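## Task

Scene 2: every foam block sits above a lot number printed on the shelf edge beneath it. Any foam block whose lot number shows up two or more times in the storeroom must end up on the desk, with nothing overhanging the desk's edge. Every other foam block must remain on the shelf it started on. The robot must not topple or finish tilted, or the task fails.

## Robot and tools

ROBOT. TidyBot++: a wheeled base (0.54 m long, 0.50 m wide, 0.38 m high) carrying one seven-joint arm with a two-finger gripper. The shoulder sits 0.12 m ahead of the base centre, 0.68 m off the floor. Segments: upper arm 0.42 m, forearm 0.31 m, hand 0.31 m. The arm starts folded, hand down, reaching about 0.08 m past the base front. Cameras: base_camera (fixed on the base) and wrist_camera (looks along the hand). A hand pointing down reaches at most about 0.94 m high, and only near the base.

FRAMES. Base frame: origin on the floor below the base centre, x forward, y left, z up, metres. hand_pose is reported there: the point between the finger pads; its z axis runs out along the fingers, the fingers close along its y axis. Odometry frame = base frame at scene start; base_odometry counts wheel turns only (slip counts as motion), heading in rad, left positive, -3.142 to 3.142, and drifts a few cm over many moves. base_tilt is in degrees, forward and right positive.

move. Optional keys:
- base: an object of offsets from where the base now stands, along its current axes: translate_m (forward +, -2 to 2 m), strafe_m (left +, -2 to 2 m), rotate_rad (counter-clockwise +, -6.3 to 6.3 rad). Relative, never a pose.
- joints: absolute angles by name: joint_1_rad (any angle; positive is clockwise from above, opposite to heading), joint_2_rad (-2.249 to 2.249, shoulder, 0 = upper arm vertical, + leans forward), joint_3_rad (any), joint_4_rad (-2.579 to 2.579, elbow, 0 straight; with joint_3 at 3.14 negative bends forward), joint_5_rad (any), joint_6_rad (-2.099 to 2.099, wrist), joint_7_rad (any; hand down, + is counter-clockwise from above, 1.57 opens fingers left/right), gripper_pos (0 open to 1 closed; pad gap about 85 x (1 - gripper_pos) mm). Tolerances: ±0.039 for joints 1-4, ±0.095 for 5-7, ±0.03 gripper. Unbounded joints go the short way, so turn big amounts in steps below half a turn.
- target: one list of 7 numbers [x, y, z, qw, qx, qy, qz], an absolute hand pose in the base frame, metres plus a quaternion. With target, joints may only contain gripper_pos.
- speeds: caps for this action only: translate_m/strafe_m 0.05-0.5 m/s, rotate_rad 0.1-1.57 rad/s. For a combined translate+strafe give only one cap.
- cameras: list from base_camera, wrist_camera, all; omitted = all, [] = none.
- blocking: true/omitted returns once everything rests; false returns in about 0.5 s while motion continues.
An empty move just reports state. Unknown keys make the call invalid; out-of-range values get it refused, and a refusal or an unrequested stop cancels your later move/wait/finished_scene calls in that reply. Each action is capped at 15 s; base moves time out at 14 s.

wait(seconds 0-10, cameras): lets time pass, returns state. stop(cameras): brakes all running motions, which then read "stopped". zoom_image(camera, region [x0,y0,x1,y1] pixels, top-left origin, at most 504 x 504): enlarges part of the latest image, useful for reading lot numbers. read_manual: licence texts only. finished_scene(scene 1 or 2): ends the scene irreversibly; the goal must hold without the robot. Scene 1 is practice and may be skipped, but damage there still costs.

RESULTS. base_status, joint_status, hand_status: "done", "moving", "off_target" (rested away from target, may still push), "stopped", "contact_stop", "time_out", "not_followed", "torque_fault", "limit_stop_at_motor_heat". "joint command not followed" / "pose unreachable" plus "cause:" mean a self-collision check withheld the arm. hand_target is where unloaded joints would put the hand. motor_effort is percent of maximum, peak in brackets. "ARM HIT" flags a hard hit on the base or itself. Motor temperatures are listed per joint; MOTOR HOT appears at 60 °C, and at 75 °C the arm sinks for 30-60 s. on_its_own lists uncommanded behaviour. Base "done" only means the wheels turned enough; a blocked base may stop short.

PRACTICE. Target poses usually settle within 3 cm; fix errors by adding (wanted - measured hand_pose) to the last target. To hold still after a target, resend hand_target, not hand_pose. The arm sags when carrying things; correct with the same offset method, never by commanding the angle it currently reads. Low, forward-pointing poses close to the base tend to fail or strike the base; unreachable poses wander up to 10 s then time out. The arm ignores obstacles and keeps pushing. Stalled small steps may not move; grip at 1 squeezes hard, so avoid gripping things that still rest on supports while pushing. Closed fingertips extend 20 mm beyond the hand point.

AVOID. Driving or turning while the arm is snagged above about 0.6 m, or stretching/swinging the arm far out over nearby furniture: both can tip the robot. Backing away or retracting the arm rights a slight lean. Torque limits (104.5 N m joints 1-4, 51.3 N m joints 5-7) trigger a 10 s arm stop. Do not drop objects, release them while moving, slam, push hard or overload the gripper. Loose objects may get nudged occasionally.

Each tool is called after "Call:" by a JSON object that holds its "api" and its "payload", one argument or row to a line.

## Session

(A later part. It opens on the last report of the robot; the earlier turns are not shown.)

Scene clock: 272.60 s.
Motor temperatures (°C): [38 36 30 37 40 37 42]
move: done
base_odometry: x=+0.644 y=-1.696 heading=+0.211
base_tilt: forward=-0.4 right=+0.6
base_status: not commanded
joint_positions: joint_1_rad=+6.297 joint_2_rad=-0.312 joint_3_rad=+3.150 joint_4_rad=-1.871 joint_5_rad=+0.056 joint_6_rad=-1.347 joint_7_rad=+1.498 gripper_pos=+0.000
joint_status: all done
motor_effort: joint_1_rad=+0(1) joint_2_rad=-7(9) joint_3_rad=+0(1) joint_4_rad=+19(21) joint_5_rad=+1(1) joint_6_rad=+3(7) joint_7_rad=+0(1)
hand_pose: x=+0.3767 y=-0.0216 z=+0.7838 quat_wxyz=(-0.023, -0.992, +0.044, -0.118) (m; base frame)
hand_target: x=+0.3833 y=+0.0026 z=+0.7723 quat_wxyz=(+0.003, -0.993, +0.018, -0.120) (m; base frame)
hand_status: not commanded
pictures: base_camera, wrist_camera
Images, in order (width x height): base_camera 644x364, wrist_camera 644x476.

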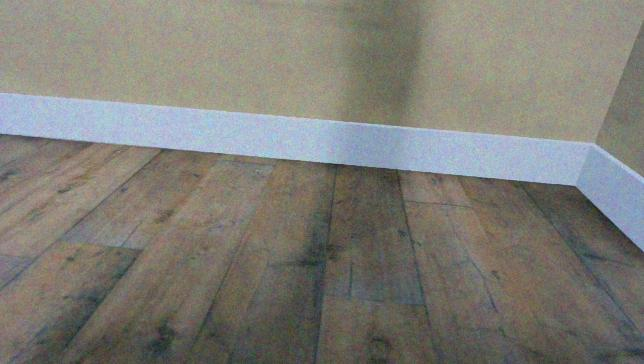

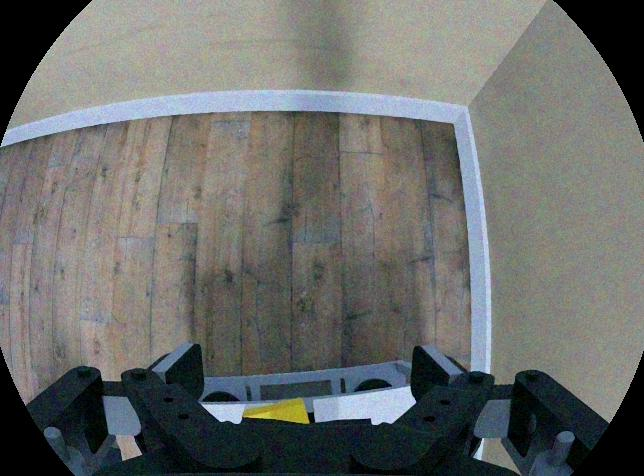

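Call:
{"api": "move", "payload": {
  "target": [0.3, 0.0, 0.72, 0, 0.985, 0, -0.174],
  "cameras": ["wrist_camera"]
}}

Scene clock: 274.57 s.
Motor temperatures (°C): [38 36 30 37 40 37 42]
move: done
base_odometry: x=+0.644 y=-1.696 heading=+0.211
base_tilt: forward=-0.3 right=+0.6
base_status: not commanded
joint_positions: joint_1_rad=+6.292 joint_2_rad=-0.048 joint_3_rad=+3.150 joint_4_rad=-1.871 joint_5_rad=+0.056 joint_6_rad=-1.576 joint_7_rad=+1.531 gripper_pos=+0.000
joint_status: not commanded
motor_effort: joint_1_rad=-1(1) joint_2_rad=-12(15) joint_3_rad=+0(1) joint_4_rad=+15(19) joint_5_rad=+1(1) joint_6_rad=-2(3) joint_7_rad=+0(1)
hand_pose: x=+0.3241 y=-0.0195 z=+0.7230 quat_wxyz=(-0.029, -0.991, +0.025, +0.128) (m; base frame)
hand_target: x=+0.3000 y=+0.0000 z=+0.7200 quat_wxyz=(+0.000, -0.985, +0.000, +0.174) (m; base frame)
hand_status: done (0.031 m and 6.9 deg from the pose sent, 0.102 m and 34.1 deg at the start)
pictures: wrist_camera
Images, in order (width x height): wrist_camera 644x476.

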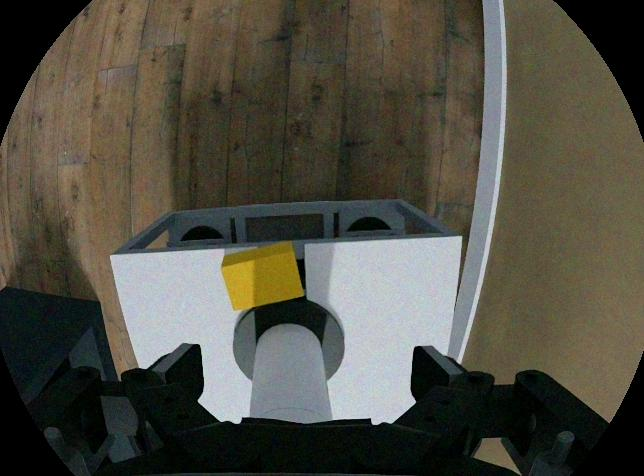

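Call:
{"api": "move", "payload": {
  "base": {"translate_m": 0.4},
  "speeds": {"translate_m": 0.3}
}}

Scene clock: 277.97 s.
Motor temperatures (°C): [38 36 30 37 40 37 42]
move: done
base_odometry: x=+1.035 y=-1.613 heading=+0.212
base_tilt: forward=-0.3 right=+0.6
base_status: done
joint_positions: joint_1_rad=+6.290 joint_2_rad=-0.041 joint_3_rad=+3.150 joint_4_rad=-1.872 joint_5_rad=+0.056 joint_6_rad=-1.584 joint_7_rad=+1.532 gripper_pos=+0.000
joint_status: not commanded
motor_effort: joint_1_rad=-1(1) joint_2_rad=-12(16) joint_3_rad=+0(1) joint_4_rad=+15(16) joint_5_rad=+1(2) joint_6_rad=-2(3) joint_7_rad=+0(1)
hand_pose: x=+0.3214 y=-0.0191 z=+0.7220 quat_wxyz=(-0.029, -0.990, +0.023, +0.136) (m; base frame)
hand_target: x=+0.3000 y=+0.0000 z=+0.7200 quat_wxyz=(+0.000, -0.985, +0.000, +0.174) (m; base frame)
hand_status: not commanded
pictures: base_camera, wrist_camera
Images, in order (width x height): base_camera 644x364, wrist_camera 644x476.

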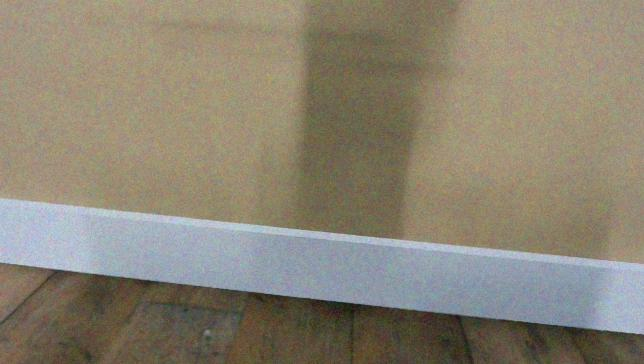

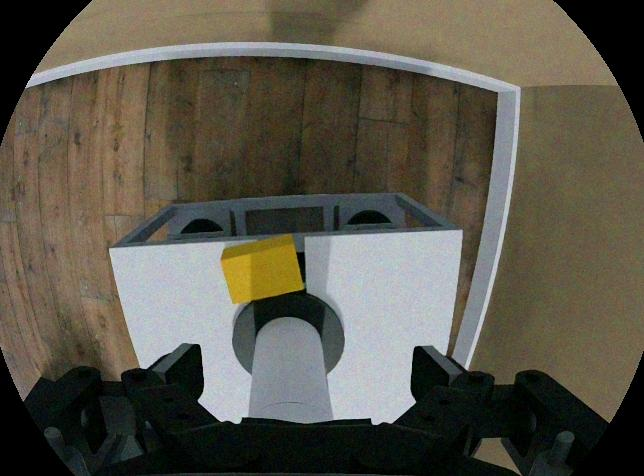

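Call:
{"api": "move", "payload": {
  "base": {"rotate_rad": -0.15},
  "speeds": {"rotate_rad": 0.4}
}}

Scene clock: 279.03 s.
Motor temperatures (°C): [38 36 30 37 40 37 42]
move: done
base_odometry: x=+1.035 y=-1.612 heading=+0.062
base_tilt: forward=-0.3 right=+0.6
base_status: done
joint_positions: joint_1_rad=+6.286 joint_2_rad=-0.041 joint_3_rad=+3.151 joint_4_rad=-1.872 joint_5_rad=+0.056 joint_6_rad=-1.584 joint_7_rad=+1.532 gripper_pos=+0.000
joint_status: not commanded
motor_effort: joint_1_rad=-1(2) joint_2_rad=-13(14) joint_3_rad=+0(2) joint_4_rad=+15(15) joint_5_rad=+1(2) joint_6_rad=-2(2) joint_7_rad=+0(1)
hand_pose: x=+0.3214 y=-0.0184 z=+0.7219 quat_wxyz=(-0.029, -0.990, +0.022, +0.136) (m; base frame)
hand_target: x=+0.3000 y=+0.0000 z=+0.7200 quat_wxyz=(+0.000, -0.985, +0.000, +0.174) (m; base frame)
hand_status: not commanded
pictures: base_camera, wrist_camera
Images, in order (width x height): base_camera 644x364, wrist_camera 644x476.

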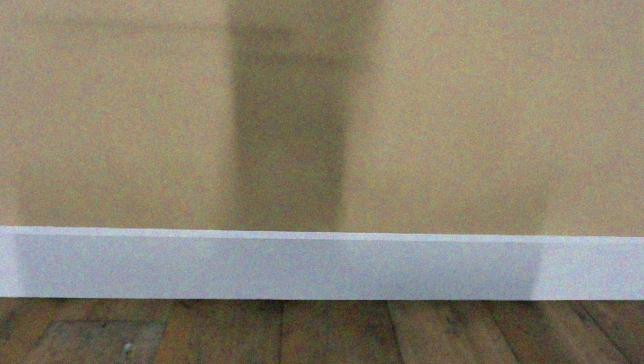

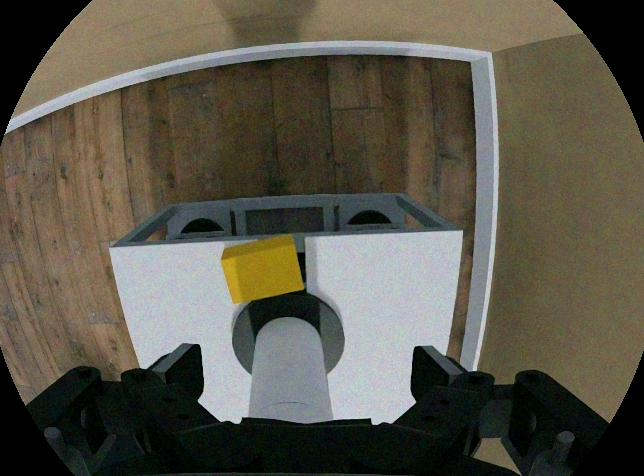

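Call:
{"api": "move", "payload": {
  "base": {"translate_m": 0.08},
  "cameras": []
}}

Call:
{"api": "move", "payload": {
  "base": {"strafe_m": 1.65},
  "speeds": {"strafe_m": 0.4}
}}

Scene clock: 280.33 s.
Motor temperatures (°C): [38 36 30 37 40 37 42]
move: done
base_odometry: x=+1.115 y=-1.608 heading=+0.061
base_tilt: forward=-0.3 right=+0.6
base_status: done
joint_positions: joint_1_rad=+6.286 joint_2_rad=-0.037 joint_3_rad=+3.151 joint_4_rad=-1.872 joint_5_rad=+0.056 joint_6_rad=-1.585 joint_7_rad=+1.532 gripper_pos=+0.000
joint_status: not commanded
motor_effort: joint_1_rad=+0(1) joint_2_rad=-13(17) joint_3_rad=+0(1) joint_4_rad=+15(16) joint_5_rad=+1(1) joint_6_rad=-2(3) joint_7_rad=+0(1)
hand_pose: x=+0.3213 y=-0.0184 z=+0.7212 quat_wxyz=(-0.029, -0.990, +0.022, +0.139) (m; base frame)
hand_target: x=+0.3000 y=+0.0000 z=+0.7200 quat_wxyz=(+0.000, -0.985, +0.000, +0.174) (m; base frame)
hand_status: not commanded
pictures: none
No camera images: "cameras" was empty.

Scene clock: 285.60 s.
Motor temperatures (°C): [38 36 30 37 40 37 42]
move: done
base_odometry: x=+1.015 y=+0.039 heading=+0.060
base_tilt: forward=-0.4 right=+0.6
base_status: done
joint_positions: joint_1_rad=+6.286 joint_2_rad=-0.119 joint_3_rad=+3.174 joint_4_rad=-1.892 joint_5_rad=+0.056 joint_6_rad=-1.597 joint_7_rad=+1.532 gripper_pos=+0.000
joint_status: not commanded
motor_effort: joint_1_rad=-4(7) joint_2_rad=+8(14) joint_3_rad=-4(6) joint_4_rad=+20(22) joint_5_rad=+0(1) joint_6_rad=+1(2) joint_7_rad=+0(1)
hand_pose: x=+0.3064 y=-0.0227 z=+0.7336 quat_wxyz=(-0.026, -0.993, +0.034, +0.114) (m; base frame)
hand_target: x=+0.3000 y=+0.0000 z=+0.7200 quat_wxyz=(+0.000, -0.985, +0.000, +0.174) (m; base frame)
hand_status: not commanded
pictures: base_camera, wrist_camera
Images, in order (width x height): base_camera 644x364, wrist_camera 644x476.

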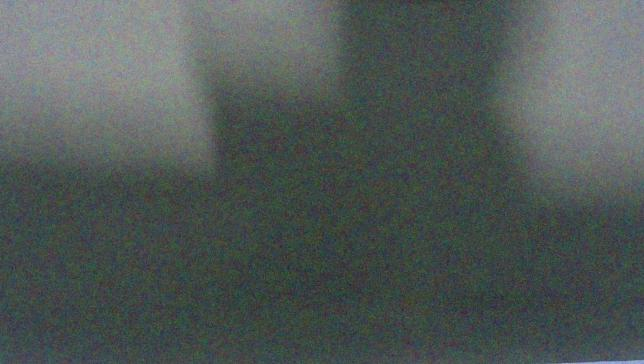

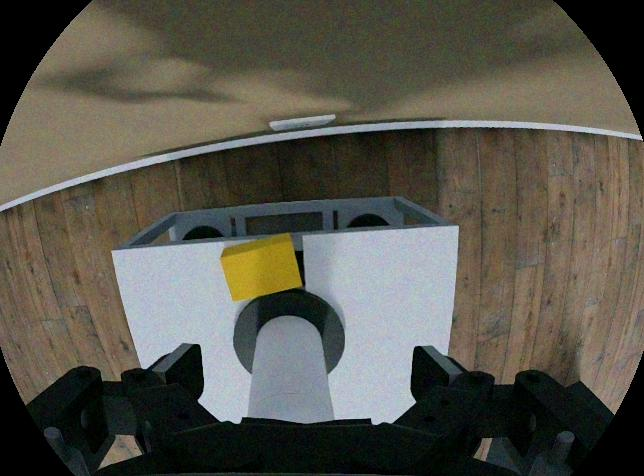

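Call:
{"api": "move", "payload": {
  "base": {"translate_m": -0.7},
  "speeds": {"translate_m": 0.4},
  "cameras": []
}}

Call:
{"api": "move", "payload": {
  "base": {"rotate_rad": 1.57},
  "speeds": {"rotate_rad": 0.7}
}}

Scene clock: 288.73 s.
Motor temperatures (°C): [38 36 30 37 40 37 42]
move: done
base_odometry: x=+0.317 y=-0.002 heading=+0.060
base_tilt: forward=-0.3 right=+0.6
base_status: done
joint_positions: joint_1_rad=+6.283 joint_2_rad=-0.031 joint_3_rad=+3.167 joint_4_rad=-1.881 joint_5_rad=+0.055 joint_6_rad=-1.597 joint_7_rad=+1.532 gripper_pos=+0.000
joint_status: not commanded
motor_effort: joint_1_rad=+0(4) joint_2_rad=-13(18) joint_3_rad=+0(3) joint_4_rad=+15(18) joint_5_rad=+1(1) joint_6_rad=-3(3) joint_7_rad=+0(1)
hand_pose: x=+0.3143 y=-0.0207 z=+0.7191 quat_wxyz=(-0.028, -0.988, +0.028, +0.152) (m; base frame)
hand_target: x=+0.3000 y=+0.0000 z=+0.7200 quat_wxyz=(+0.000, -0.985, +0.000, +0.174) (m; base frame)
hand_status: not commanded
pictures: none
No camera images: "cameras" was empty.

Scene clock: 291.70 s.
Motor temperatures (°C): [38 36 30 37 40 37 42]
move: done
base_odometry: x=+0.317 y=-0.002 heading=+1.629
base_tilt: forward=-0.3 right=+0.6
base_status: done
joint_positions: joint_1_rad=+6.282 joint_2_rad=-0.031 joint_3_rad=+3.166 joint_4_rad=-1.881 joint_5_rad=+0.055 joint_6_rad=-1.597 joint_7_rad=+1.532 gripper_pos=+0.000
joint_status: not commanded
motor_effort: joint_1_rad=-1(2) joint_2_rad=-13(14) joint_3_rad=+0(1) joint_4_rad=+15(16) joint_5_rad=+1(2) joint_6_rad=-2(3) joint_7_rad=+0(1)
hand_pose: x=+0.3144 y=-0.0204 z=+0.7191 quat_wxyz=(-0.028, -0.988, +0.027, +0.152) (m; base frame)
hand_target: x=+0.3000 y=+0.0000 z=+0.7200 quat_wxyz=(+0.000, -0.985, +0.000, +0.174) (m; base frame)
hand_status: not commanded
pictures: base_camera, wrist_camera
Images, in order (width x height): base_camera 644x364, wrist_camera 644x476.

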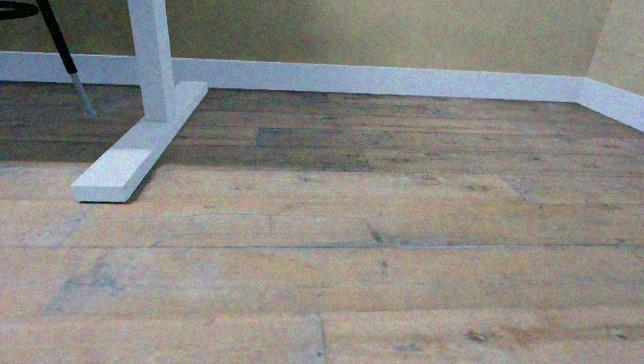

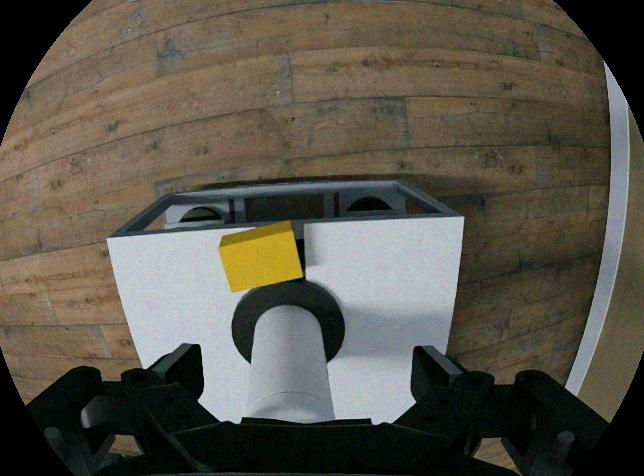

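Call:
{"api": "move", "payload": {
  "joints": {"joint_1_rad": 5.02, "joint_7_rad": -1.53, "joint_2_rad": 0.2},
  "cameras": []
}}

Call:
{"api": "move", "payload": {
  "joints": {"joint_1_rad": 5.02, "joint_2_rad": 0.674, "joint_3_rad": 3.14, "joint_4_rad": -2.398, "joint_5_rad": 0.473, "joint_6_rad": -0.934, "joint_7_rad": -1.53}
}}

Scene clock: 297.10 s.
Motor temperatures (°C): [38 36 30 37 40 37 42]
move: done
base_odometry: x=+0.317 y=-0.002 heading=+1.629
base_tilt: forward=-0.3 right=+0.6
base_status: not commanded
joint_positions: joint_1_rad=+5.038 joint_2_rad=+0.175 joint_3_rad=+3.166 joint_4_rad=-1.881 joint_5_rad=+0.055 joint_6_rad=-1.597 joint_7_rad=-1.484 gripper_pos=+0.000
joint_status: all done
motor_effort: joint_1_rad=+0(2) joint_2_rad=-19(19) joint_3_rad=+0(1) joint_4_rad=+12(15) joint_5_rad=+1(2) joint_6_rad=-4(5) joint_7_rad=+0(1)
hand_pose: x=+0.2021 y=+0.1818 z=+0.6784 quat_wxyz=(-0.198, -0.593, +0.764, -0.160) (m; base frame)
hand_target: x=+0.1770 y=+0.1756 z=+0.6772 quat_wxyz=(-0.235, -0.575, +0.766, -0.165) (m; base frame)
hand_status: not commanded
pictures: none
No camera images: "cameras" was empty.

Scene clock: 299.17 s.
Motor temperatures (°C): [38 36 30 37 40 37 42]
move: done
base_odometry: x=+0.317 y=-0.002 heading=+1.629
base_tilt: forward=-0.3 right=+0.6
base_status: not commanded
joint_positions: joint_1_rad=+5.038 joint_2_rad=+0.650 joint_3_rad=+3.157 joint_4_rad=-2.375 joint_5_rad=+0.403 joint_6_rad=-0.985 joint_7_rad=-1.487 gripper_pos=+0.000
joint_status: all done
motor_effort: joint_1_rad=+0(2) joint_2_rad=-20(23) joint_3_rad=+1(2) joint_4_rad=-2(12) joint_5_rad=+1(3) joint_6_rad=-7(7) joint_7_rad=+0(1)
hand_pose: x=+0.2398 y=+0.0364 z=+0.5067 quat_wxyz=(-0.287, -0.677, +0.600, -0.316) (m; base frame)
hand_target: x=+0.2489 y=+0.0375 z=+0.4967 quat_wxyz=(-0.269, -0.699, +0.577, -0.326) (m; base frame)
hand_status: not commanded
pictures: base_camera, wrist_camera
Images, in order (width x height): base_camera 644x364, wrist_camera 644x476.

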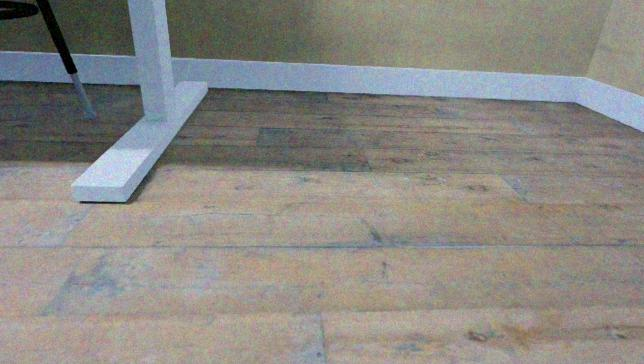

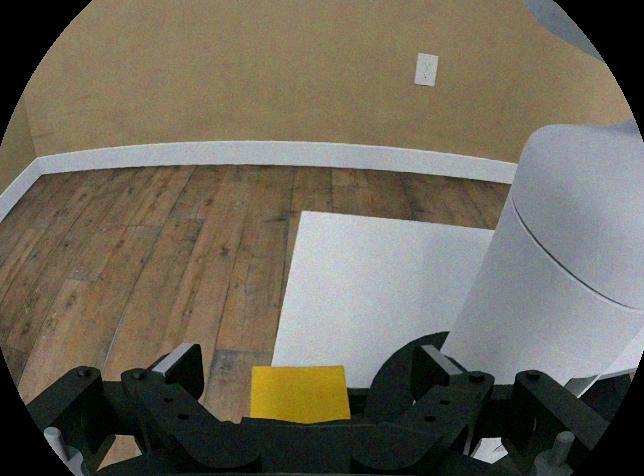

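Call:
{"api": "move", "payload": {
  "joints": {"joint_1_rad": 5.01, "joint_2_rad": 0.86, "joint_4_rad": -2.41, "joint_5_rad": 0.6, "joint_6_rad": -0.78, "joint_7_rad": -1.68, "gripper_pos": 0.12},
  "cameras": ["wrist_camera"]
}}

Scene clock: 300.63 s.
Motor temperatures (°C): [38 36 30 37 40 37 42]
move: done
base_odometry: x=+0.317 y=-0.002 heading=+1.629
base_tilt: forward=-0.4 right=+0.6
base_status: not commanded
joint_positions: joint_1_rad=+5.030 joint_2_rad=+0.838 joint_3_rad=+3.157 joint_4_rad=-2.387 joint_5_rad=+0.529 joint_6_rad=-0.831 joint_7_rad=-1.634 gripper_pos=+0.120
joint_status: all done
motor_effort: joint_1_rad=+0(1) joint_2_rad=-22(24) joint_3_rad=+1(1) joint_4_rad=-6(6) joint_5_rad=+0(2) joint_6_rad=-7(8) joint_7_rad=+0(1)
hand_pose: x=+0.2528 y=+0.0293 z=+0.4587 quat_wxyz=(-0.279, -0.681, +0.585, -0.340) (m; base frame)
hand_target: x=+0.2564 y=+0.0321 z=+0.4481 quat_wxyz=(-0.263, -0.706, +0.563, -0.340) (m; base frame)
hand_status: not commanded
pictures: wrist_camera
Images, in order (width x height): wrist_camera 644x476.

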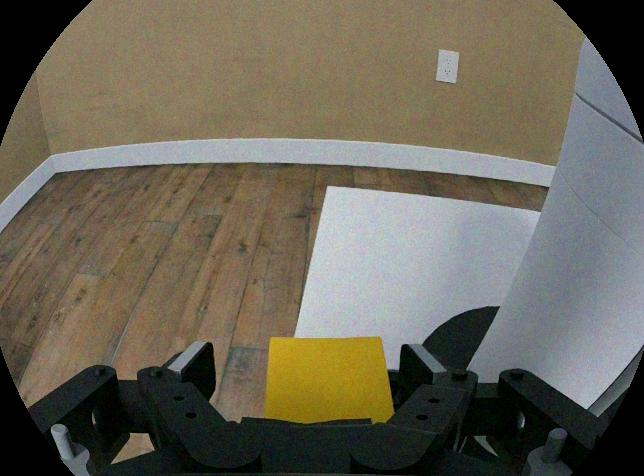

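Call:
{"api": "move", "payload": {
  "joints": {"joint_1_rad": 5.04, "joint_2_rad": 0.94, "joint_4_rad": -2.41, "joint_5_rad": 0.65, "joint_6_rad": -0.72, "joint_7_rad": -1.73},
  "cameras": ["wrist_camera"]
}}

Scene clock: 301.63 s.
Motor temperatures (°C): [38 36 30 37 40 37 42]
move: done
base_odometry: x=+0.317 y=-0.002 heading=+1.629
base_tilt: forward=-0.3 right=+0.6
base_status: not commanded
joint_positions: joint_1_rad=+5.031 joint_2_rad=+0.920 joint_3_rad=+3.157 joint_4_rad=-2.389 joint_5_rad=+0.579 joint_6_rad=-0.769 joint_7_rad=-1.686 gripper_pos=+0.120
joint_status: all done
motor_effort: joint_1_rad=+0(2) joint_2_rad=-22(24) joint_3_rad=+1(2) joint_4_rad=-7(8) joint_5_rad=+0(1) joint_6_rad=-6(7) joint_7_rad=+0(1)
hand_pose: x=+0.2540 y=+0.0239 z=+0.4379 quat_wxyz=(-0.282, -0.685, +0.578, -0.343) (m; base frame)
hand_target: x=+0.2564 y=+0.0234 z=+0.4272 quat_wxyz=(-0.272, -0.702, +0.566, -0.335) (m; base frame)
hand_status: not commanded
pictures: wrist_camera
Images, in order (width x height): wrist_camera 644x476.

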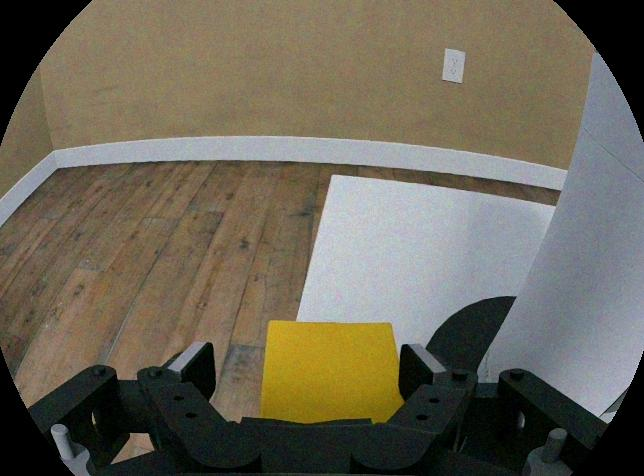

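Call:
{"api": "move", "payload": {
  "joints": {"joint_1_rad": 5.08, "joint_2_rad": 1.0, "joint_5_rad": 0.69, "joint_6_rad": -0.69, "joint_7_rad": -1.76, "gripper_pos": 0.0},
  "cameras": ["wrist_camera"]
}}

Call:
{"api": "move", "payload": {
  "joints": {"gripper_pos": 0.62},
  "cameras": ["wrist_camera"]
}}

Scene clock: 302.60 s.
Motor temperatures (°C): [38 36 30 37 40 37 42]
move: done
base_odometry: x=+0.317 y=-0.002 heading=+1.629
base_tilt: forward=-0.3 right=+0.6
base_status: not commanded
joint_positions: joint_1_rad=+5.066 joint_2_rad=+0.980 joint_3_rad=+3.156 joint_4_rad=-2.390 joint_5_rad=+0.621 joint_6_rad=-0.738 joint_7_rad=-1.717 gripper_pos=+0.000
joint_status: all done
motor_effort: joint_1_rad=+0(2) joint_2_rad=-22(24) joint_3_rad=+1(2) joint_4_rad=-8(9) joint_5_rad=+0(1) joint_6_rad=-6(8) joint_7_rad=+0(1)
hand_pose: x=+0.2559 y=+0.0125 z=+0.4256 quat_wxyz=(-0.295, -0.680, +0.578, -0.343) (m; base frame)
hand_target: x=+0.2565 y=+0.0109 z=+0.4150 quat_wxyz=(-0.288, -0.695, +0.569, -0.332) (m; base frame)
hand_status: not commanded
pictures: wrist_camera
Images, in order (width x height): wrist_camera 644x476.

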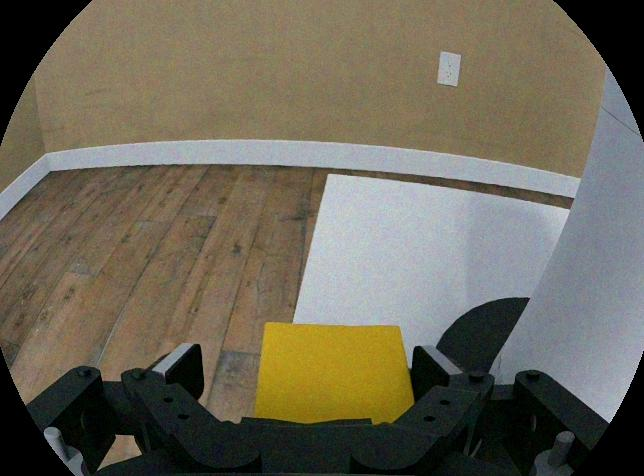

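Scene clock: 303.50 s.
Motor temperatures (°C): [38 36 30 37 40 37 42]
move: off_target
base_odometry: x=+0.317 y=-0.002 heading=+1.629
base_tilt: forward=-0.3 right=+0.6
base_status: not commanded
joint_positions: joint_1_rad=+5.066 joint_2_rad=+0.975 joint_3_rad=+3.154 joint_4_rad=-2.392 joint_5_rad=+0.622 joint_6_rad=-0.737 joint_7_rad=-1.718 gripper_pos=+0.421
joint_status: gripper_pos off_target (ended at +0.421, target +0.620)
motor_effort: joint_1_rad=+1(2) joint_2_rad=-20(23) joint_3_rad=+2(2) joint_4_rad=-8(9) joint_5_rad=+0(1) joint_6_rad=-3(7) joint_7_rad=+0(1)
hand_pose: x=+0.2557 y=+0.0131 z=+0.4261 quat_wxyz=(-0.293, -0.681, +0.578, -0.341) (m; base frame)
hand_target: x=+0.2565 y=+0.0109 z=+0.4150 quat_wxyz=(-0.288, -0.695, +0.569, -0.332) (m; base frame)
hand_status: not commanded
pictures: wrist_camera
Images, in order (width x height): wrist_camera 644x476.

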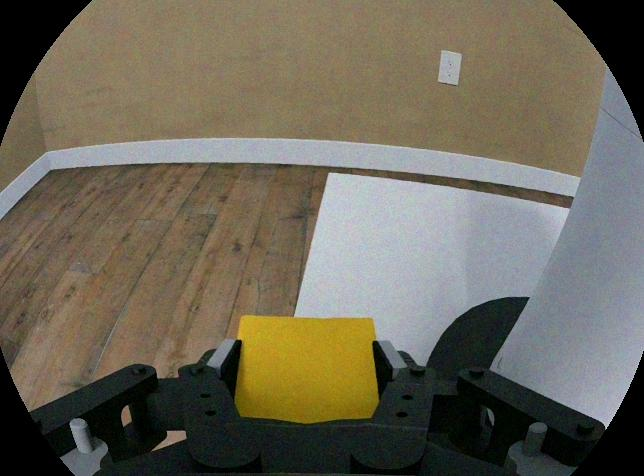

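Call:
{"api": "move", "payload": {
  "joints": {"joint_1_rad": 5.066, "joint_2_rad": 0.5},
  "cameras": []
}}

Call:
{"api": "move", "payload": {
  "joints": {"joint_2_rad": -0.4, "joint_4_rad": -1.8},
  "cameras": []
}}

Call:
{"api": "move", "payload": {
  "joints": {"joint_1_rad": 6.283, "joint_3_rad": 3.14, "joint_5_rad": 0, "joint_6_rad": -0.9, "joint_7_rad": 1.55}
}}

Scene clock: 305.50 s.
Motor temperatures (°C): [38 36 30 37 40 37 42]
move: done
base_odometry: x=+0.317 y=-0.002 heading=+1.629
base_tilt: forward=-0.3 right=+0.6
base_status: not commanded
joint_positions: joint_1_rad=+5.066 joint_2_rad=+0.507 joint_3_rad=+3.154 joint_4_rad=-2.396 joint_5_rad=+0.623 joint_6_rad=-0.730 joint_7_rad=-1.718 gripper_pos=+0.422
joint_status: all done
motor_effort: joint_1_rad=-1(2) joint_2_rad=-20(26) joint_3_rad=+1(2) joint_4_rad=+1(9) joint_5_rad=+2(2) joint_6_rad=-4(6) joint_7_rad=+0(1)
hand_pose: x=+0.2926 y=+0.1154 z=+0.4797 quat_wxyz=(-0.090, -0.700, +0.660, -0.259) (m; base frame)
hand_target: x=+0.2981 y=+0.1259 z=+0.4762 quat_wxyz=(-0.066, -0.715, +0.649, -0.253) (m; base frame)
hand_status: not commanded
pictures: none
No camera images: "cameras" was empty.

Scene clock: 307.70 s.
Motor temperatures (°C): [38 36 30 37 40 37 42]
move: done
base_odometry: x=+0.317 y=-0.002 heading=+1.629
base_tilt: forward=-0.4 right=+0.6
base_status: not commanded
joint_positions: joint_1_rad=+5.066 joint_2_rad=-0.395 joint_3_rad=+3.154 joint_4_rad=-1.813 joint_5_rad=+0.625 joint_6_rad=-0.729 joint_7_rad=-1.718 gripper_pos=+0.422
joint_status: all done
motor_effort: joint_1_rad=-1(1) joint_2_rad=-6(21) joint_3_rad=+0(1) joint_4_rad=+21(22) joint_5_rad=+4(4) joint_6_rad=+6(7) joint_7_rad=+0(1)
hand_pose: x=+0.3765 y=+0.3341 z=+0.9863 quat_wxyz=(+0.534, -0.512, +0.671, +0.060) (m; base frame)
hand_target: x=+0.3769 y=+0.3405 z=+1.0129 quat_wxyz=(+0.565, -0.503, +0.650, +0.064) (m; base frame)
hand_status: not commanded
pictures: none
No camera images: "cameras" was empty.

Scene clock: 311.33 s.
Motor temperatures (°C): [38 36 30 37 40 37 42]
move: done
base_odometry: x=+0.317 y=-0.002 heading=+1.629
base_tilt: forward=-0.3 right=+0.6
base_status: not commanded
joint_positions: joint_1_rad=+6.265 joint_2_rad=-0.395 joint_3_rad=+3.152 joint_4_rad=-1.813 joint_5_rad=+0.071 joint_6_rad=-0.851 joint_7_rad=-4.688 gripper_pos=+0.422
joint_status: all done
motor_effort: joint_1_rad=+0(2) joint_2_rad=-7(7) joint_3_rad=+1(1) joint_4_rad=+22(22) joint_5_rad=+1(6) joint_6_rad=+7(8) joint_7_rad=+0(1)
hand_pose: x=+0.5064 y=-0.0127 z=+0.9184 quat_wxyz=(+0.035, +0.906, +0.024, +0.422) (m; base frame)
hand_target: x=+0.4970 y=+0.0021 z=+0.9154 quat_wxyz=(-0.004, +0.913, -0.009, +0.408) (m; base frame)
hand_status: not commanded
pictures: base_camera, wrist_camera
Images, in order (width x height): base_camera 644x364, wrist_camera 644x476.

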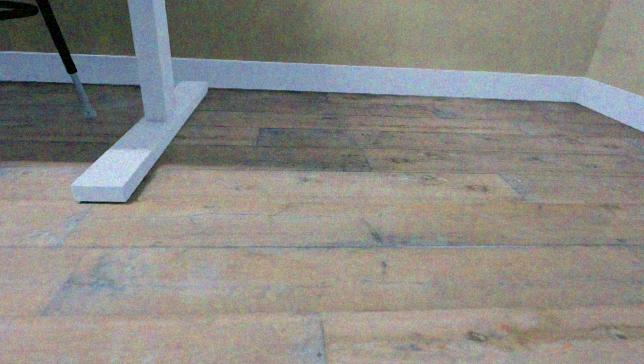

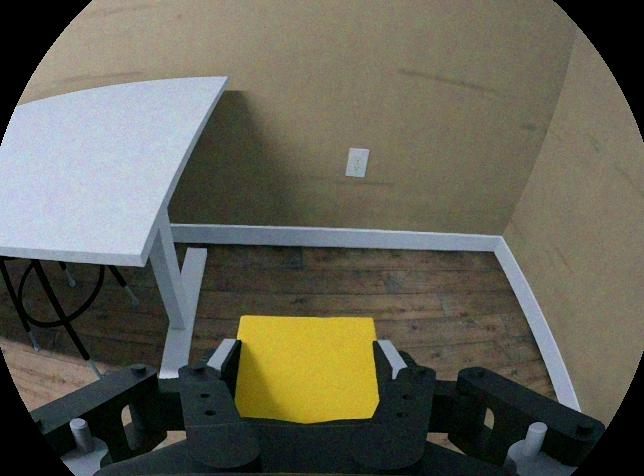

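Call:
{"api": "move", "payload": {
  "base": {"strafe_m": 0.5, "translate_m": 0.25}
}}

Scene clock: 314.00 s.
Motor temperatures (°C): [38 36 30 37 40 37 42]
move: done
base_odometry: x=-0.197 y=+0.218 heading=+1.629
base_tilt: forward=-0.3 right=+0.6
base_status: done
joint_positions: joint_1_rad=+6.266 joint_2_rad=-0.396 joint_3_rad=+3.146 joint_4_rad=-1.813 joint_5_rad=+0.065 joint_6_rad=-0.853 joint_7_rad=-4.690 gripper_pos=+0.422
joint_status: not commanded
motor_effort: joint_1_rad=+0(1) joint_2_rad=-7(8) joint_3_rad=+1(2) joint_4_rad=+22(22) joint_5_rad=+1(2) joint_6_rad=+7(8) joint_7_rad=+0(1)
hand_pose: x=+0.5058 y=-0.0093 z=+0.9181 quat_wxyz=(+0.032, +0.906, +0.025, +0.422) (m; base frame)
hand_target: x=+0.4970 y=+0.0021 z=+0.9154 quat_wxyz=(-0.004, +0.913, -0.009, +0.408) (m; base frame)
hand_status: not commanded
pictures: base_camera, wrist_camera
Images, in order (width x height): base_camera 644x364, wrist_camera 644x476.

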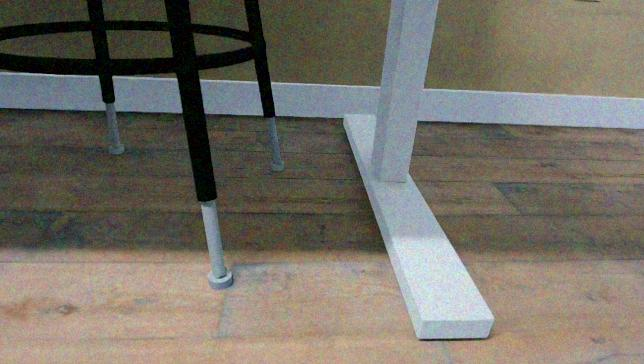

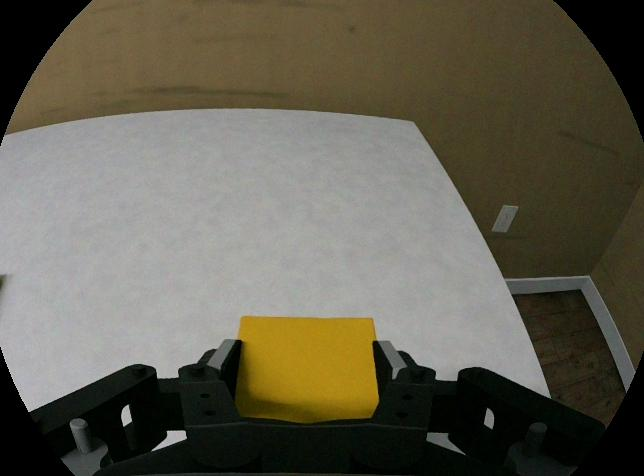

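Call:
{"api": "move", "payload": {
  "target": [0.62, 0, 0.83, 0, 0.895, 0, 0.446],
  "cameras": []
}}

Call:
{"api": "move", "payload": {
  "target": [0.62, 0, 0.785, 0, 0.895, 0, 0.446],
  "cameras": ["wrist_camera"]
}}

Call:
{"api": "move", "payload": {
  "target": [0.62, 0, 0.768, 0, 0.895, 0, 0.446],
  "cameras": ["wrist_camera"]
}}

Scene clock: 316.03 s.
Motor temperatures (°C): [38 36 30 37 40 37 42]
move: done
base_odometry: x=-0.197 y=+0.218 heading=+1.629
base_tilt: forward=-0.3 right=+0.6
base_status: not commanded
joint_positions: joint_1_rad=+6.266 joint_2_rad=-0.129 joint_3_rad=+3.146 joint_4_rad=-1.932 joint_5_rad=+0.065 joint_6_rad=-0.440 joint_7_rad=-4.690 gripper_pos=+0.422
joint_status: not commanded
motor_effort: joint_1_rad=+0(1) joint_2_rad=-16(18) joint_3_rad=+0(1) joint_4_rad=+21(23) joint_5_rad=+1(1) joint_6_rad=+7(8) joint_7_rad=+0(1)
hand_pose: x=+0.6145 y=-0.0011 z=+0.8334 quat_wxyz=(+0.027, +0.900, +0.036, +0.434) (m; base frame)
hand_target: x=+0.6200 y=+0.0000 z=+0.8300 quat_wxyz=(+0.000, +0.895, +0.000, +0.446) (m; base frame)
hand_status: done (0.007 m and 5.4 deg from the pose sent, 0.145 m and 5.6 deg at the start)
pictures: none
No camera images: "cameras" was empty.

Scene clock: 317.33 s.
Motor temperatures (°C): [38 36 30 37 40 37 42]
move: done
base_odometry: x=-0.197 y=+0.218 heading=+1.629
base_tilt: forward=-0.3 right=+0.6
base_status: not commanded
joint_positions: joint_1_rad=+6.266 joint_2_rad=-0.099 joint_3_rad=+3.146 joint_4_rad=-2.050 joint_5_rad=+0.060 joint_6_rad=-0.282 joint_7_rad=-4.690 gripper_pos=+0.422
joint_status: not commanded
motor_effort: joint_1_rad=+0(1) joint_2_rad=-16(17) joint_3_rad=+0(1) joint_4_rad=+20(22) joint_5_rad=+1(1) joint_6_rad=+7(8) joint_7_rad=+0(1)
hand_pose: x=+0.6150 y=+0.0023 z=+0.7925 quat_wxyz=(+0.022, +0.898, +0.038, +0.439) (m; base frame)
hand_target: x=+0.6200 y=+0.0000 z=+0.7850 quat_wxyz=(+0.000, +0.895, +0.000, +0.446) (m; base frame)
hand_status: done (0.009 m and 5.1 deg from the pose sent, 0.049 m and 5.4 deg at the start)
pictures: wrist_camera
Images, in order (width x height): wrist_camera 644x476.

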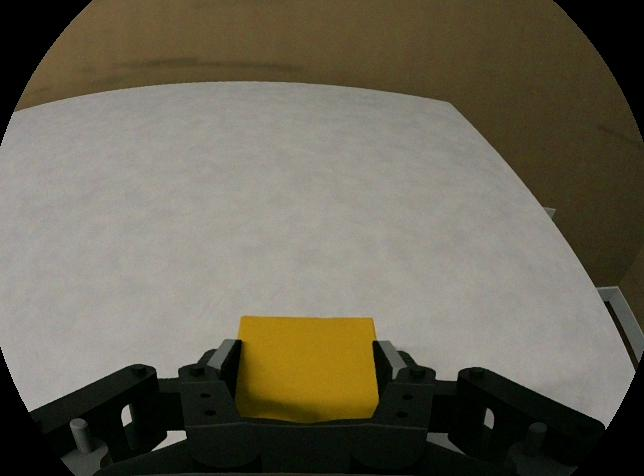

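Scene clock: 318.33 s.
Motor temperatures (°C): [38 36 30 37 40 37 42]
move: done
base_odometry: x=-0.197 y=+0.218 heading=+1.629
base_tilt: forward=-0.3 right=+0.6
base_status: not commanded
joint_positions: joint_1_rad=+6.266 joint_2_rad=-0.082 joint_3_rad=+3.147 joint_4_rad=-2.091 joint_5_rad=+0.055 joint_6_rad=-0.214 joint_7_rad=-4.690 gripper_pos=+0.422
joint_status: not commanded
motor_effort: joint_1_rad=-1(1) joint_2_rad=-16(17) joint_3_rad=+0(0) joint_4_rad=+20(21) joint_5_rad=+1(1) joint_6_rad=+7(8) joint_7_rad=+0(1)
hand_pose: x=+0.6167 y=+0.0035 z=+0.7786 quat_wxyz=(+0.019, +0.896, +0.037, +0.443) (m; base frame)
hand_target: x=+0.6200 y=+0.0000 z=+0.7680 quat_wxyz=(+0.000, +0.895, +0.000, +0.446) (m; base frame)
hand_status: done (0.012 m and 4.8 deg from the pose sent, 0.025 m and 5.1 deg at the start)
pictures: wrist_camera
Images, in order (width x height): wrist_camera 644x476.

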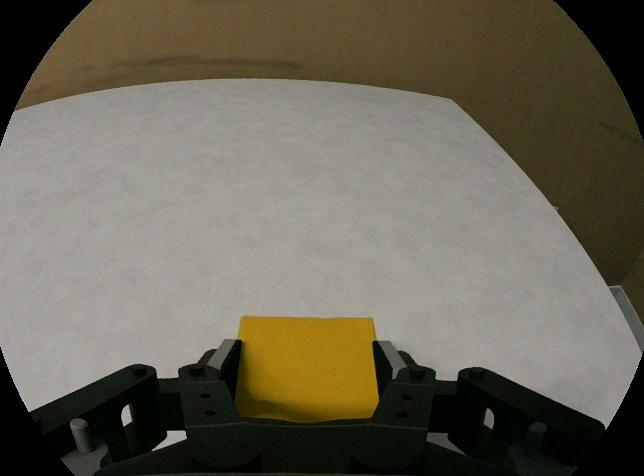

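Call:
{"api": "move", "payload": {
  "target": [0.62, 0, 0.755, 0, 0.895, 0, 0.446],
  "cameras": []
}}

Call:
{"api": "move", "payload": {
  "target": [0.62, 0, 0.745, 0, 0.895, 0, 0.446],
  "cameras": ["wrist_camera"]
}}

Scene clock: 319.23 s.
Motor temperatures (°C): [38 36 30 37 40 37 42]
move: done
base_odometry: x=-0.197 y=+0.218 heading=+1.629
base_tilt: forward=-0.3 right=+0.6
base_status: not commanded
joint_positions: joint_1_rad=+6.266 joint_2_rad=-0.075 joint_3_rad=+3.150 joint_4_rad=-2.117 joint_5_rad=+0.046 joint_6_rad=-0.159 joint_7_rad=-4.690 gripper_pos=+0.422
joint_status: not commanded
motor_effort: joint_1_rad=+0(1) joint_2_rad=-13(17) joint_3_rad=+0(1) joint_4_rad=+18(21) joint_5_rad=+1(1) joint_6_rad=+6(7) joint_7_rad=+0(1)
hand_pose: x=+0.6194 y=+0.0033 z=+0.7755 quat_wxyz=(+0.016, +0.891, +0.032, +0.453) (m; base frame)
hand_target: x=+0.6200 y=+0.0000 z=+0.7550 quat_wxyz=(+0.000, +0.895, +0.000, +0.446) (m; base frame)
hand_status: done (0.021 m and 4.2 deg from the pose sent, 0.024 m and 4.8 deg at the start)
pictures: none
No camera images: "cameras" was empty.

Scene clock: 320.07 s.
Motor temperatures (°C): [38 36 30 37 40 37 42]
move: off_target
base_odometry: x=-0.197 y=+0.218 heading=+1.629
base_tilt: forward=-0.4 right=+0.6
base_status: not commanded
joint_positions: joint_1_rad=+6.264 joint_2_rad=-0.071 joint_3_rad=+3.156 joint_4_rad=-2.136 joint_5_rad=+0.027 joint_6_rad=-0.115 joint_7_rad=-4.690 gripper_pos=+0.422
joint_status: not commanded
motor_effort: joint_1_rad=+0(1) joint_2_rad=-11(14) joint_3_rad=+1(1) joint_4_rad=+17(19) joint_5_rad=+1(1) joint_6_rad=+6(7) joint_7_rad=+0(1)
hand_pose: x=+0.6215 y=+0.0026 z=+0.7745 quat_wxyz=(+0.011, +0.886, +0.023, +0.463) (m; base frame)
hand_target: x=+0.6200 y=+0.0000 z=+0.7450 quat_wxyz=(+0.000, +0.895, +0.000, +0.446) (m; base frame)
hand_status: off_target (0.030 m and 3.6 deg from the pose sent, 0.031 m and 4.2 deg at the start)
pictures: wrist_camera
Images, in order (width x height): wrist_camera 644x476.

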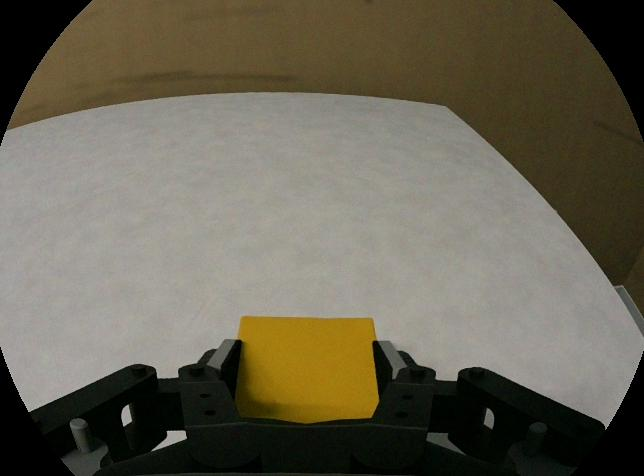

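In contact. Release and lift, back away, go for the lower front block.

Call:
{"api": "move", "payload": {
  "joints": {"gripper_pos": 0.2},
  "cameras": []
}}

Call:
{"api": "move", "payload": {
  "target": [0.56, 0, 0.92, 0, 0.92, 0, 0.39],
  "joints": {"gripper_pos": 0.0},
  "cameras": ["wrist_camera"]
}}

Call:
{"api": "move", "payload": {
  "base": {"translate_m": -0.3},
  "joints": {"joint_1_rad": 6.283, "joint_2_rad": -0.55, "joint_3_rad": 3.14, "joint_4_rad": -1.85, "joint_5_rad": 0, "joint_6_rad": -0.7},
  "cameras": ["wrist_camera"]
}}

Call:
{"api": "move", "payload": {
  "base": {"rotate_rad": 1.57}
}}

Scene clock: 321.20 s.
Motor temperatures (°C): [37 36 30 37 40 37 42]
move: done
base_odometry: x=-0.197 y=+0.218 heading=+1.629
base_tilt: forward=-0.3 right=+0.6
base_status: not commanded
joint_positions: joint_1_rad=+6.264 joint_2_rad=-0.045 joint_3_rad=+3.160 joint_4_rad=-2.146 joint_5_rad=+0.027 joint_6_rad=-0.115 joint_7_rad=-4.690 gripper_pos=+0.200
joint_status: all done
motor_effort: joint_1_rad=-1(1) joint_2_rad=-16(18) joint_3_rad=+0(1) joint_4_rad=+18(20) joint_5_rad=+1(1) joint_6_rad=+7(8) joint_7_rad=+0(1)
hand_pose: x=+0.6204 y=+0.0009 z=+0.7559 quat_wxyz=(+0.012, +0.895, +0.022, +0.446) (m; base frame)
hand_target: x=+0.6200 y=+0.0000 z=+0.7450 quat_wxyz=(+0.000, +0.895, +0.000, +0.446) (m; base frame)
hand_status: not commanded
pictures: none
No camera images: "cameras" was empty.

Scene clock: 323.33 s.
Motor temperatures (°C): [37 36 30 37 40 37 42]
move: done
base_odometry: x=-0.197 y=+0.218 heading=+1.629
base_tilt: forward=-0.3 right=+0.6
base_status: not commanded
joint_positions: joint_1_rad=+6.264 joint_2_rad=-0.219 joint_3_rad=+3.160 joint_4_rad=-1.668 joint_5_rad=+0.027 joint_6_rad=-0.860 joint_7_rad=-4.690 gripper_pos=+0.000
joint_status: all done
motor_effort: joint_1_rad=-1(1) joint_2_rad=-12(19) joint_3_rad=+0(1) joint_4_rad=+21(22) joint_5_rad=+1(1) joint_6_rad=+7(8) joint_7_rad=+0(1)
hand_pose: x=+0.5701 y=-0.0054 z=+0.9216 quat_wxyz=(+0.015, +0.914, +0.014, +0.404) (m; base frame)
hand_target: x=+0.5600 y=+0.0000 z=+0.9200 quat_wxyz=(+0.000, +0.921, +0.000, +0.390) (m; base frame)
hand_status: done (0.012 m and 3.0 deg from the pose sent, 0.175 m and 7.6 deg at the start)
pictures: wrist_camera
Images, in order (width x height): wrist_camera 644x476.

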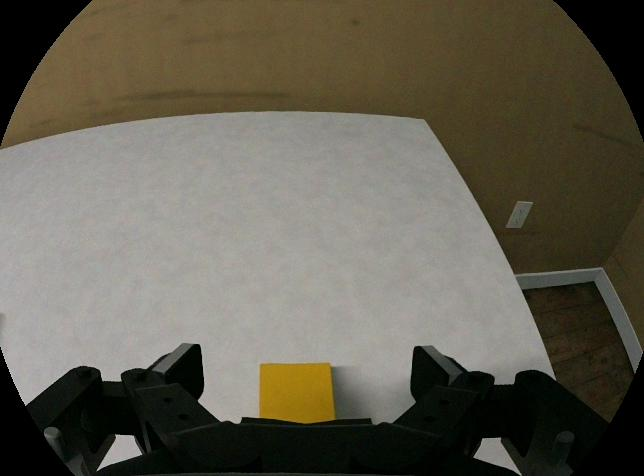

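Scene clock: 325.27 s.
Motor temperatures (°C): [37 36 30 37 40 37 42]
move: done
base_odometry: x=-0.180 y=-0.081 heading=+1.629
base_tilt: forward=-0.4 right=+0.6
base_status: done
joint_positions: joint_1_rad=+6.265 joint_2_rad=-0.558 joint_3_rad=+3.156 joint_4_rad=-1.818 joint_5_rad=+0.027 joint_6_rad=-0.756 joint_7_rad=-4.690 gripper_pos=+0.000
joint_status: all done
motor_effort: joint_1_rad=+0(2) joint_2_rad=-1(18) joint_3_rad=+0(1) joint_4_rad=+21(22) joint_5_rad=+1(2) joint_6_rad=+8(9) joint_7_rad=+0(1)
hand_pose: x=+0.4766 y=-0.0047 z=+1.0012 quat_wxyz=(+0.014, +0.845, +0.013, +0.534) (m; base frame)
hand_target: x=+0.4850 y=+0.0022 z=+0.9951 quat_wxyz=(+0.000, +0.841, +0.001, +0.540) (m; base frame)
hand_status: not commanded
pictures: wrist_camera
Images, in order (width x height): wrist_camera 644x476.

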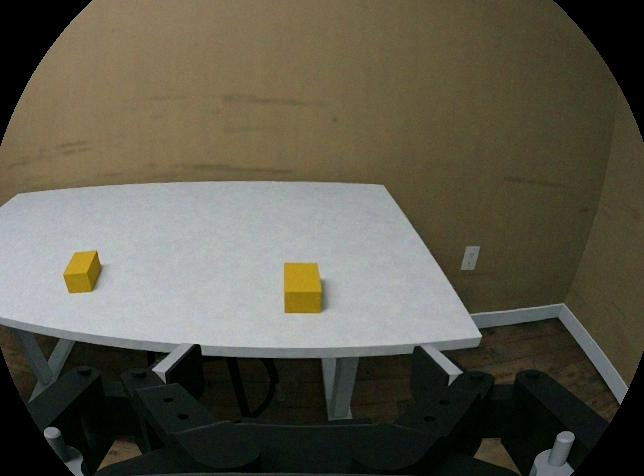

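Scene clock: 327.57 s.
Motor temperatures (°C): [37 36 30 37 40 37 42]
move: done
base_odometry: x=-0.180 y=-0.081 heading=-3.085
base_tilt: forward=-0.4 right=+0.6
base_status: done
joint_positions: joint_1_rad=+6.267 joint_2_rad=-0.558 joint_3_rad=+3.148 joint_4_rad=-1.819 joint_5_rad=+0.027 joint_6_rad=-0.753 joint_7_rad=-4.690 gripper_pos=+0.000
joint_status: not commanded
motor_effort: joint_1_rad=-1(2) joint_2_rad=-1(3) joint_3_rad=+1(2) joint_4_rad=+21(22) joint_5_rad=+1(1) joint_6_rad=+8(9) joint_7_rad=+0(1)
hand_pose: x=+0.4768 y=-0.0020 z=+1.0014 quat_wxyz=(+0.015, +0.845, +0.016, +0.534) (m; base frame)
hand_target: x=+0.4850 y=+0.0022 z=+0.9951 quat_wxyz=(+0.000, +0.841, +0.001, +0.540) (m; base frame)
hand_status: not commanded
pictures: base_camera, wrist_camera
Images, in order (width x height): base_camera 644x364, wrist_camera 644x476.

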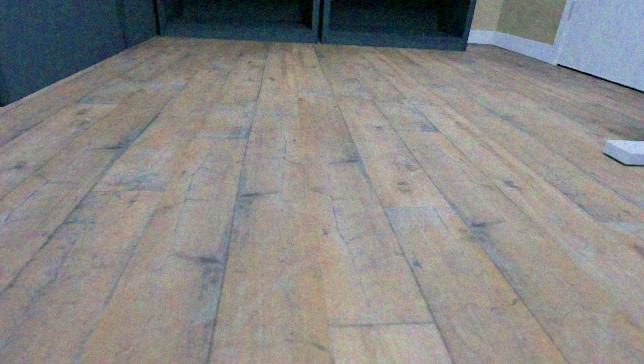

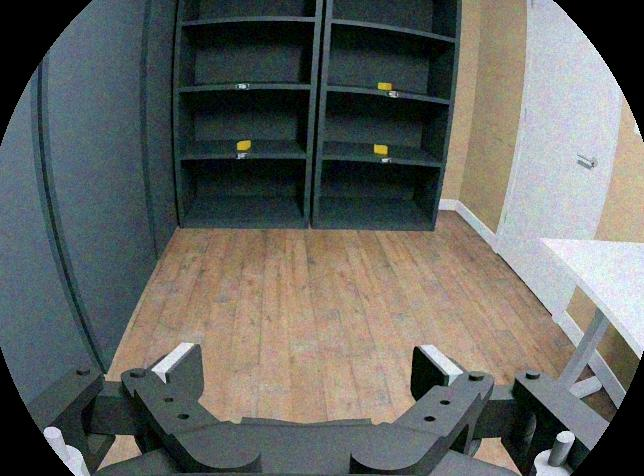

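Call:
{"api": "move", "payload": {
  "base": {"translate_m": 1.35, "strafe_m": 0.35}
}}

Scene clock: 333.87 s.
Motor temperatures (°C): [37 36 30 37 40 37 42]
move: done
base_odometry: x=-1.508 y=-0.507 heading=-3.084
base_tilt: forward=-0.3 right=+0.6
base_status: done
joint_positions: joint_1_rad=+6.267 joint_2_rad=-0.553 joint_3_rad=+3.148 joint_4_rad=-1.820 joint_5_rad=+0.027 joint_6_rad=-0.752 joint_7_rad=-4.690 gripper_pos=+0.000
joint_status: not commanded
motor_effort: joint_1_rad=+0(1) joint_2_rad=-1(4) joint_3_rad=+1(1) joint_4_rad=+21(22) joint_5_rad=+1(1) joint_6_rad=+8(9) joint_7_rad=+0(1)
hand_pose: x=+0.4784 y=-0.0020 z=+0.9993 quat_wxyz=(+0.015, +0.846, +0.016, +0.532) (m; base frame)
hand_target: x=+0.4850 y=+0.0022 z=+0.9951 quat_wxyz=(+0.000, +0.841, +0.001, +0.540) (m; base frame)
hand_status: not commanded
pictures: base_camera, wrist_camera
Images, in order (width x height): base_camera 644x364, wrist_camera 644x476.

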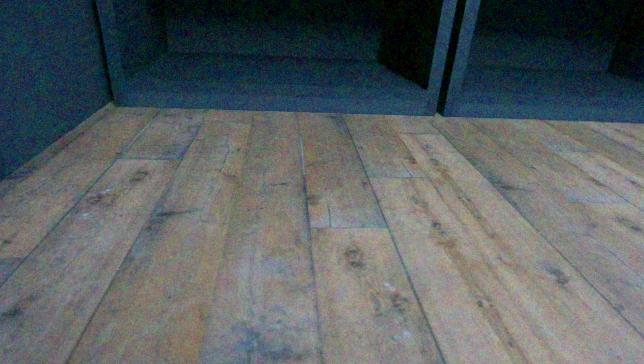

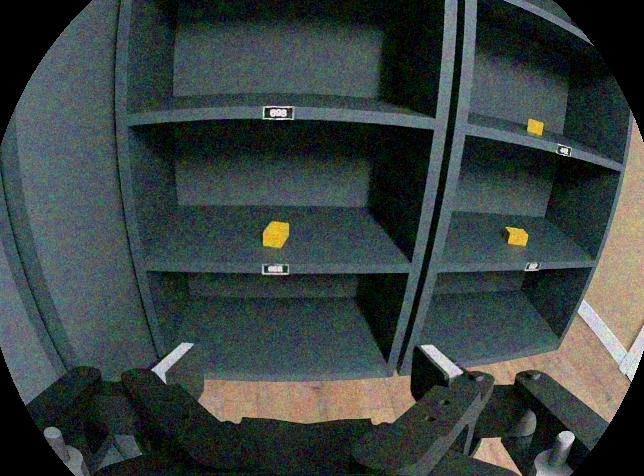

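Call:
{"api": "zoom_image", "payload": {
  "camera": "wrist_camera",
  "region": [250, 210, 310, 255]
}}

Scaled by 8.400.

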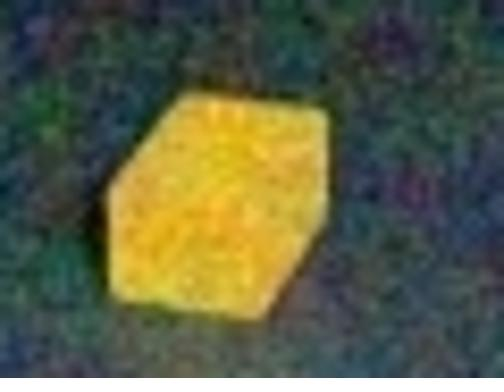

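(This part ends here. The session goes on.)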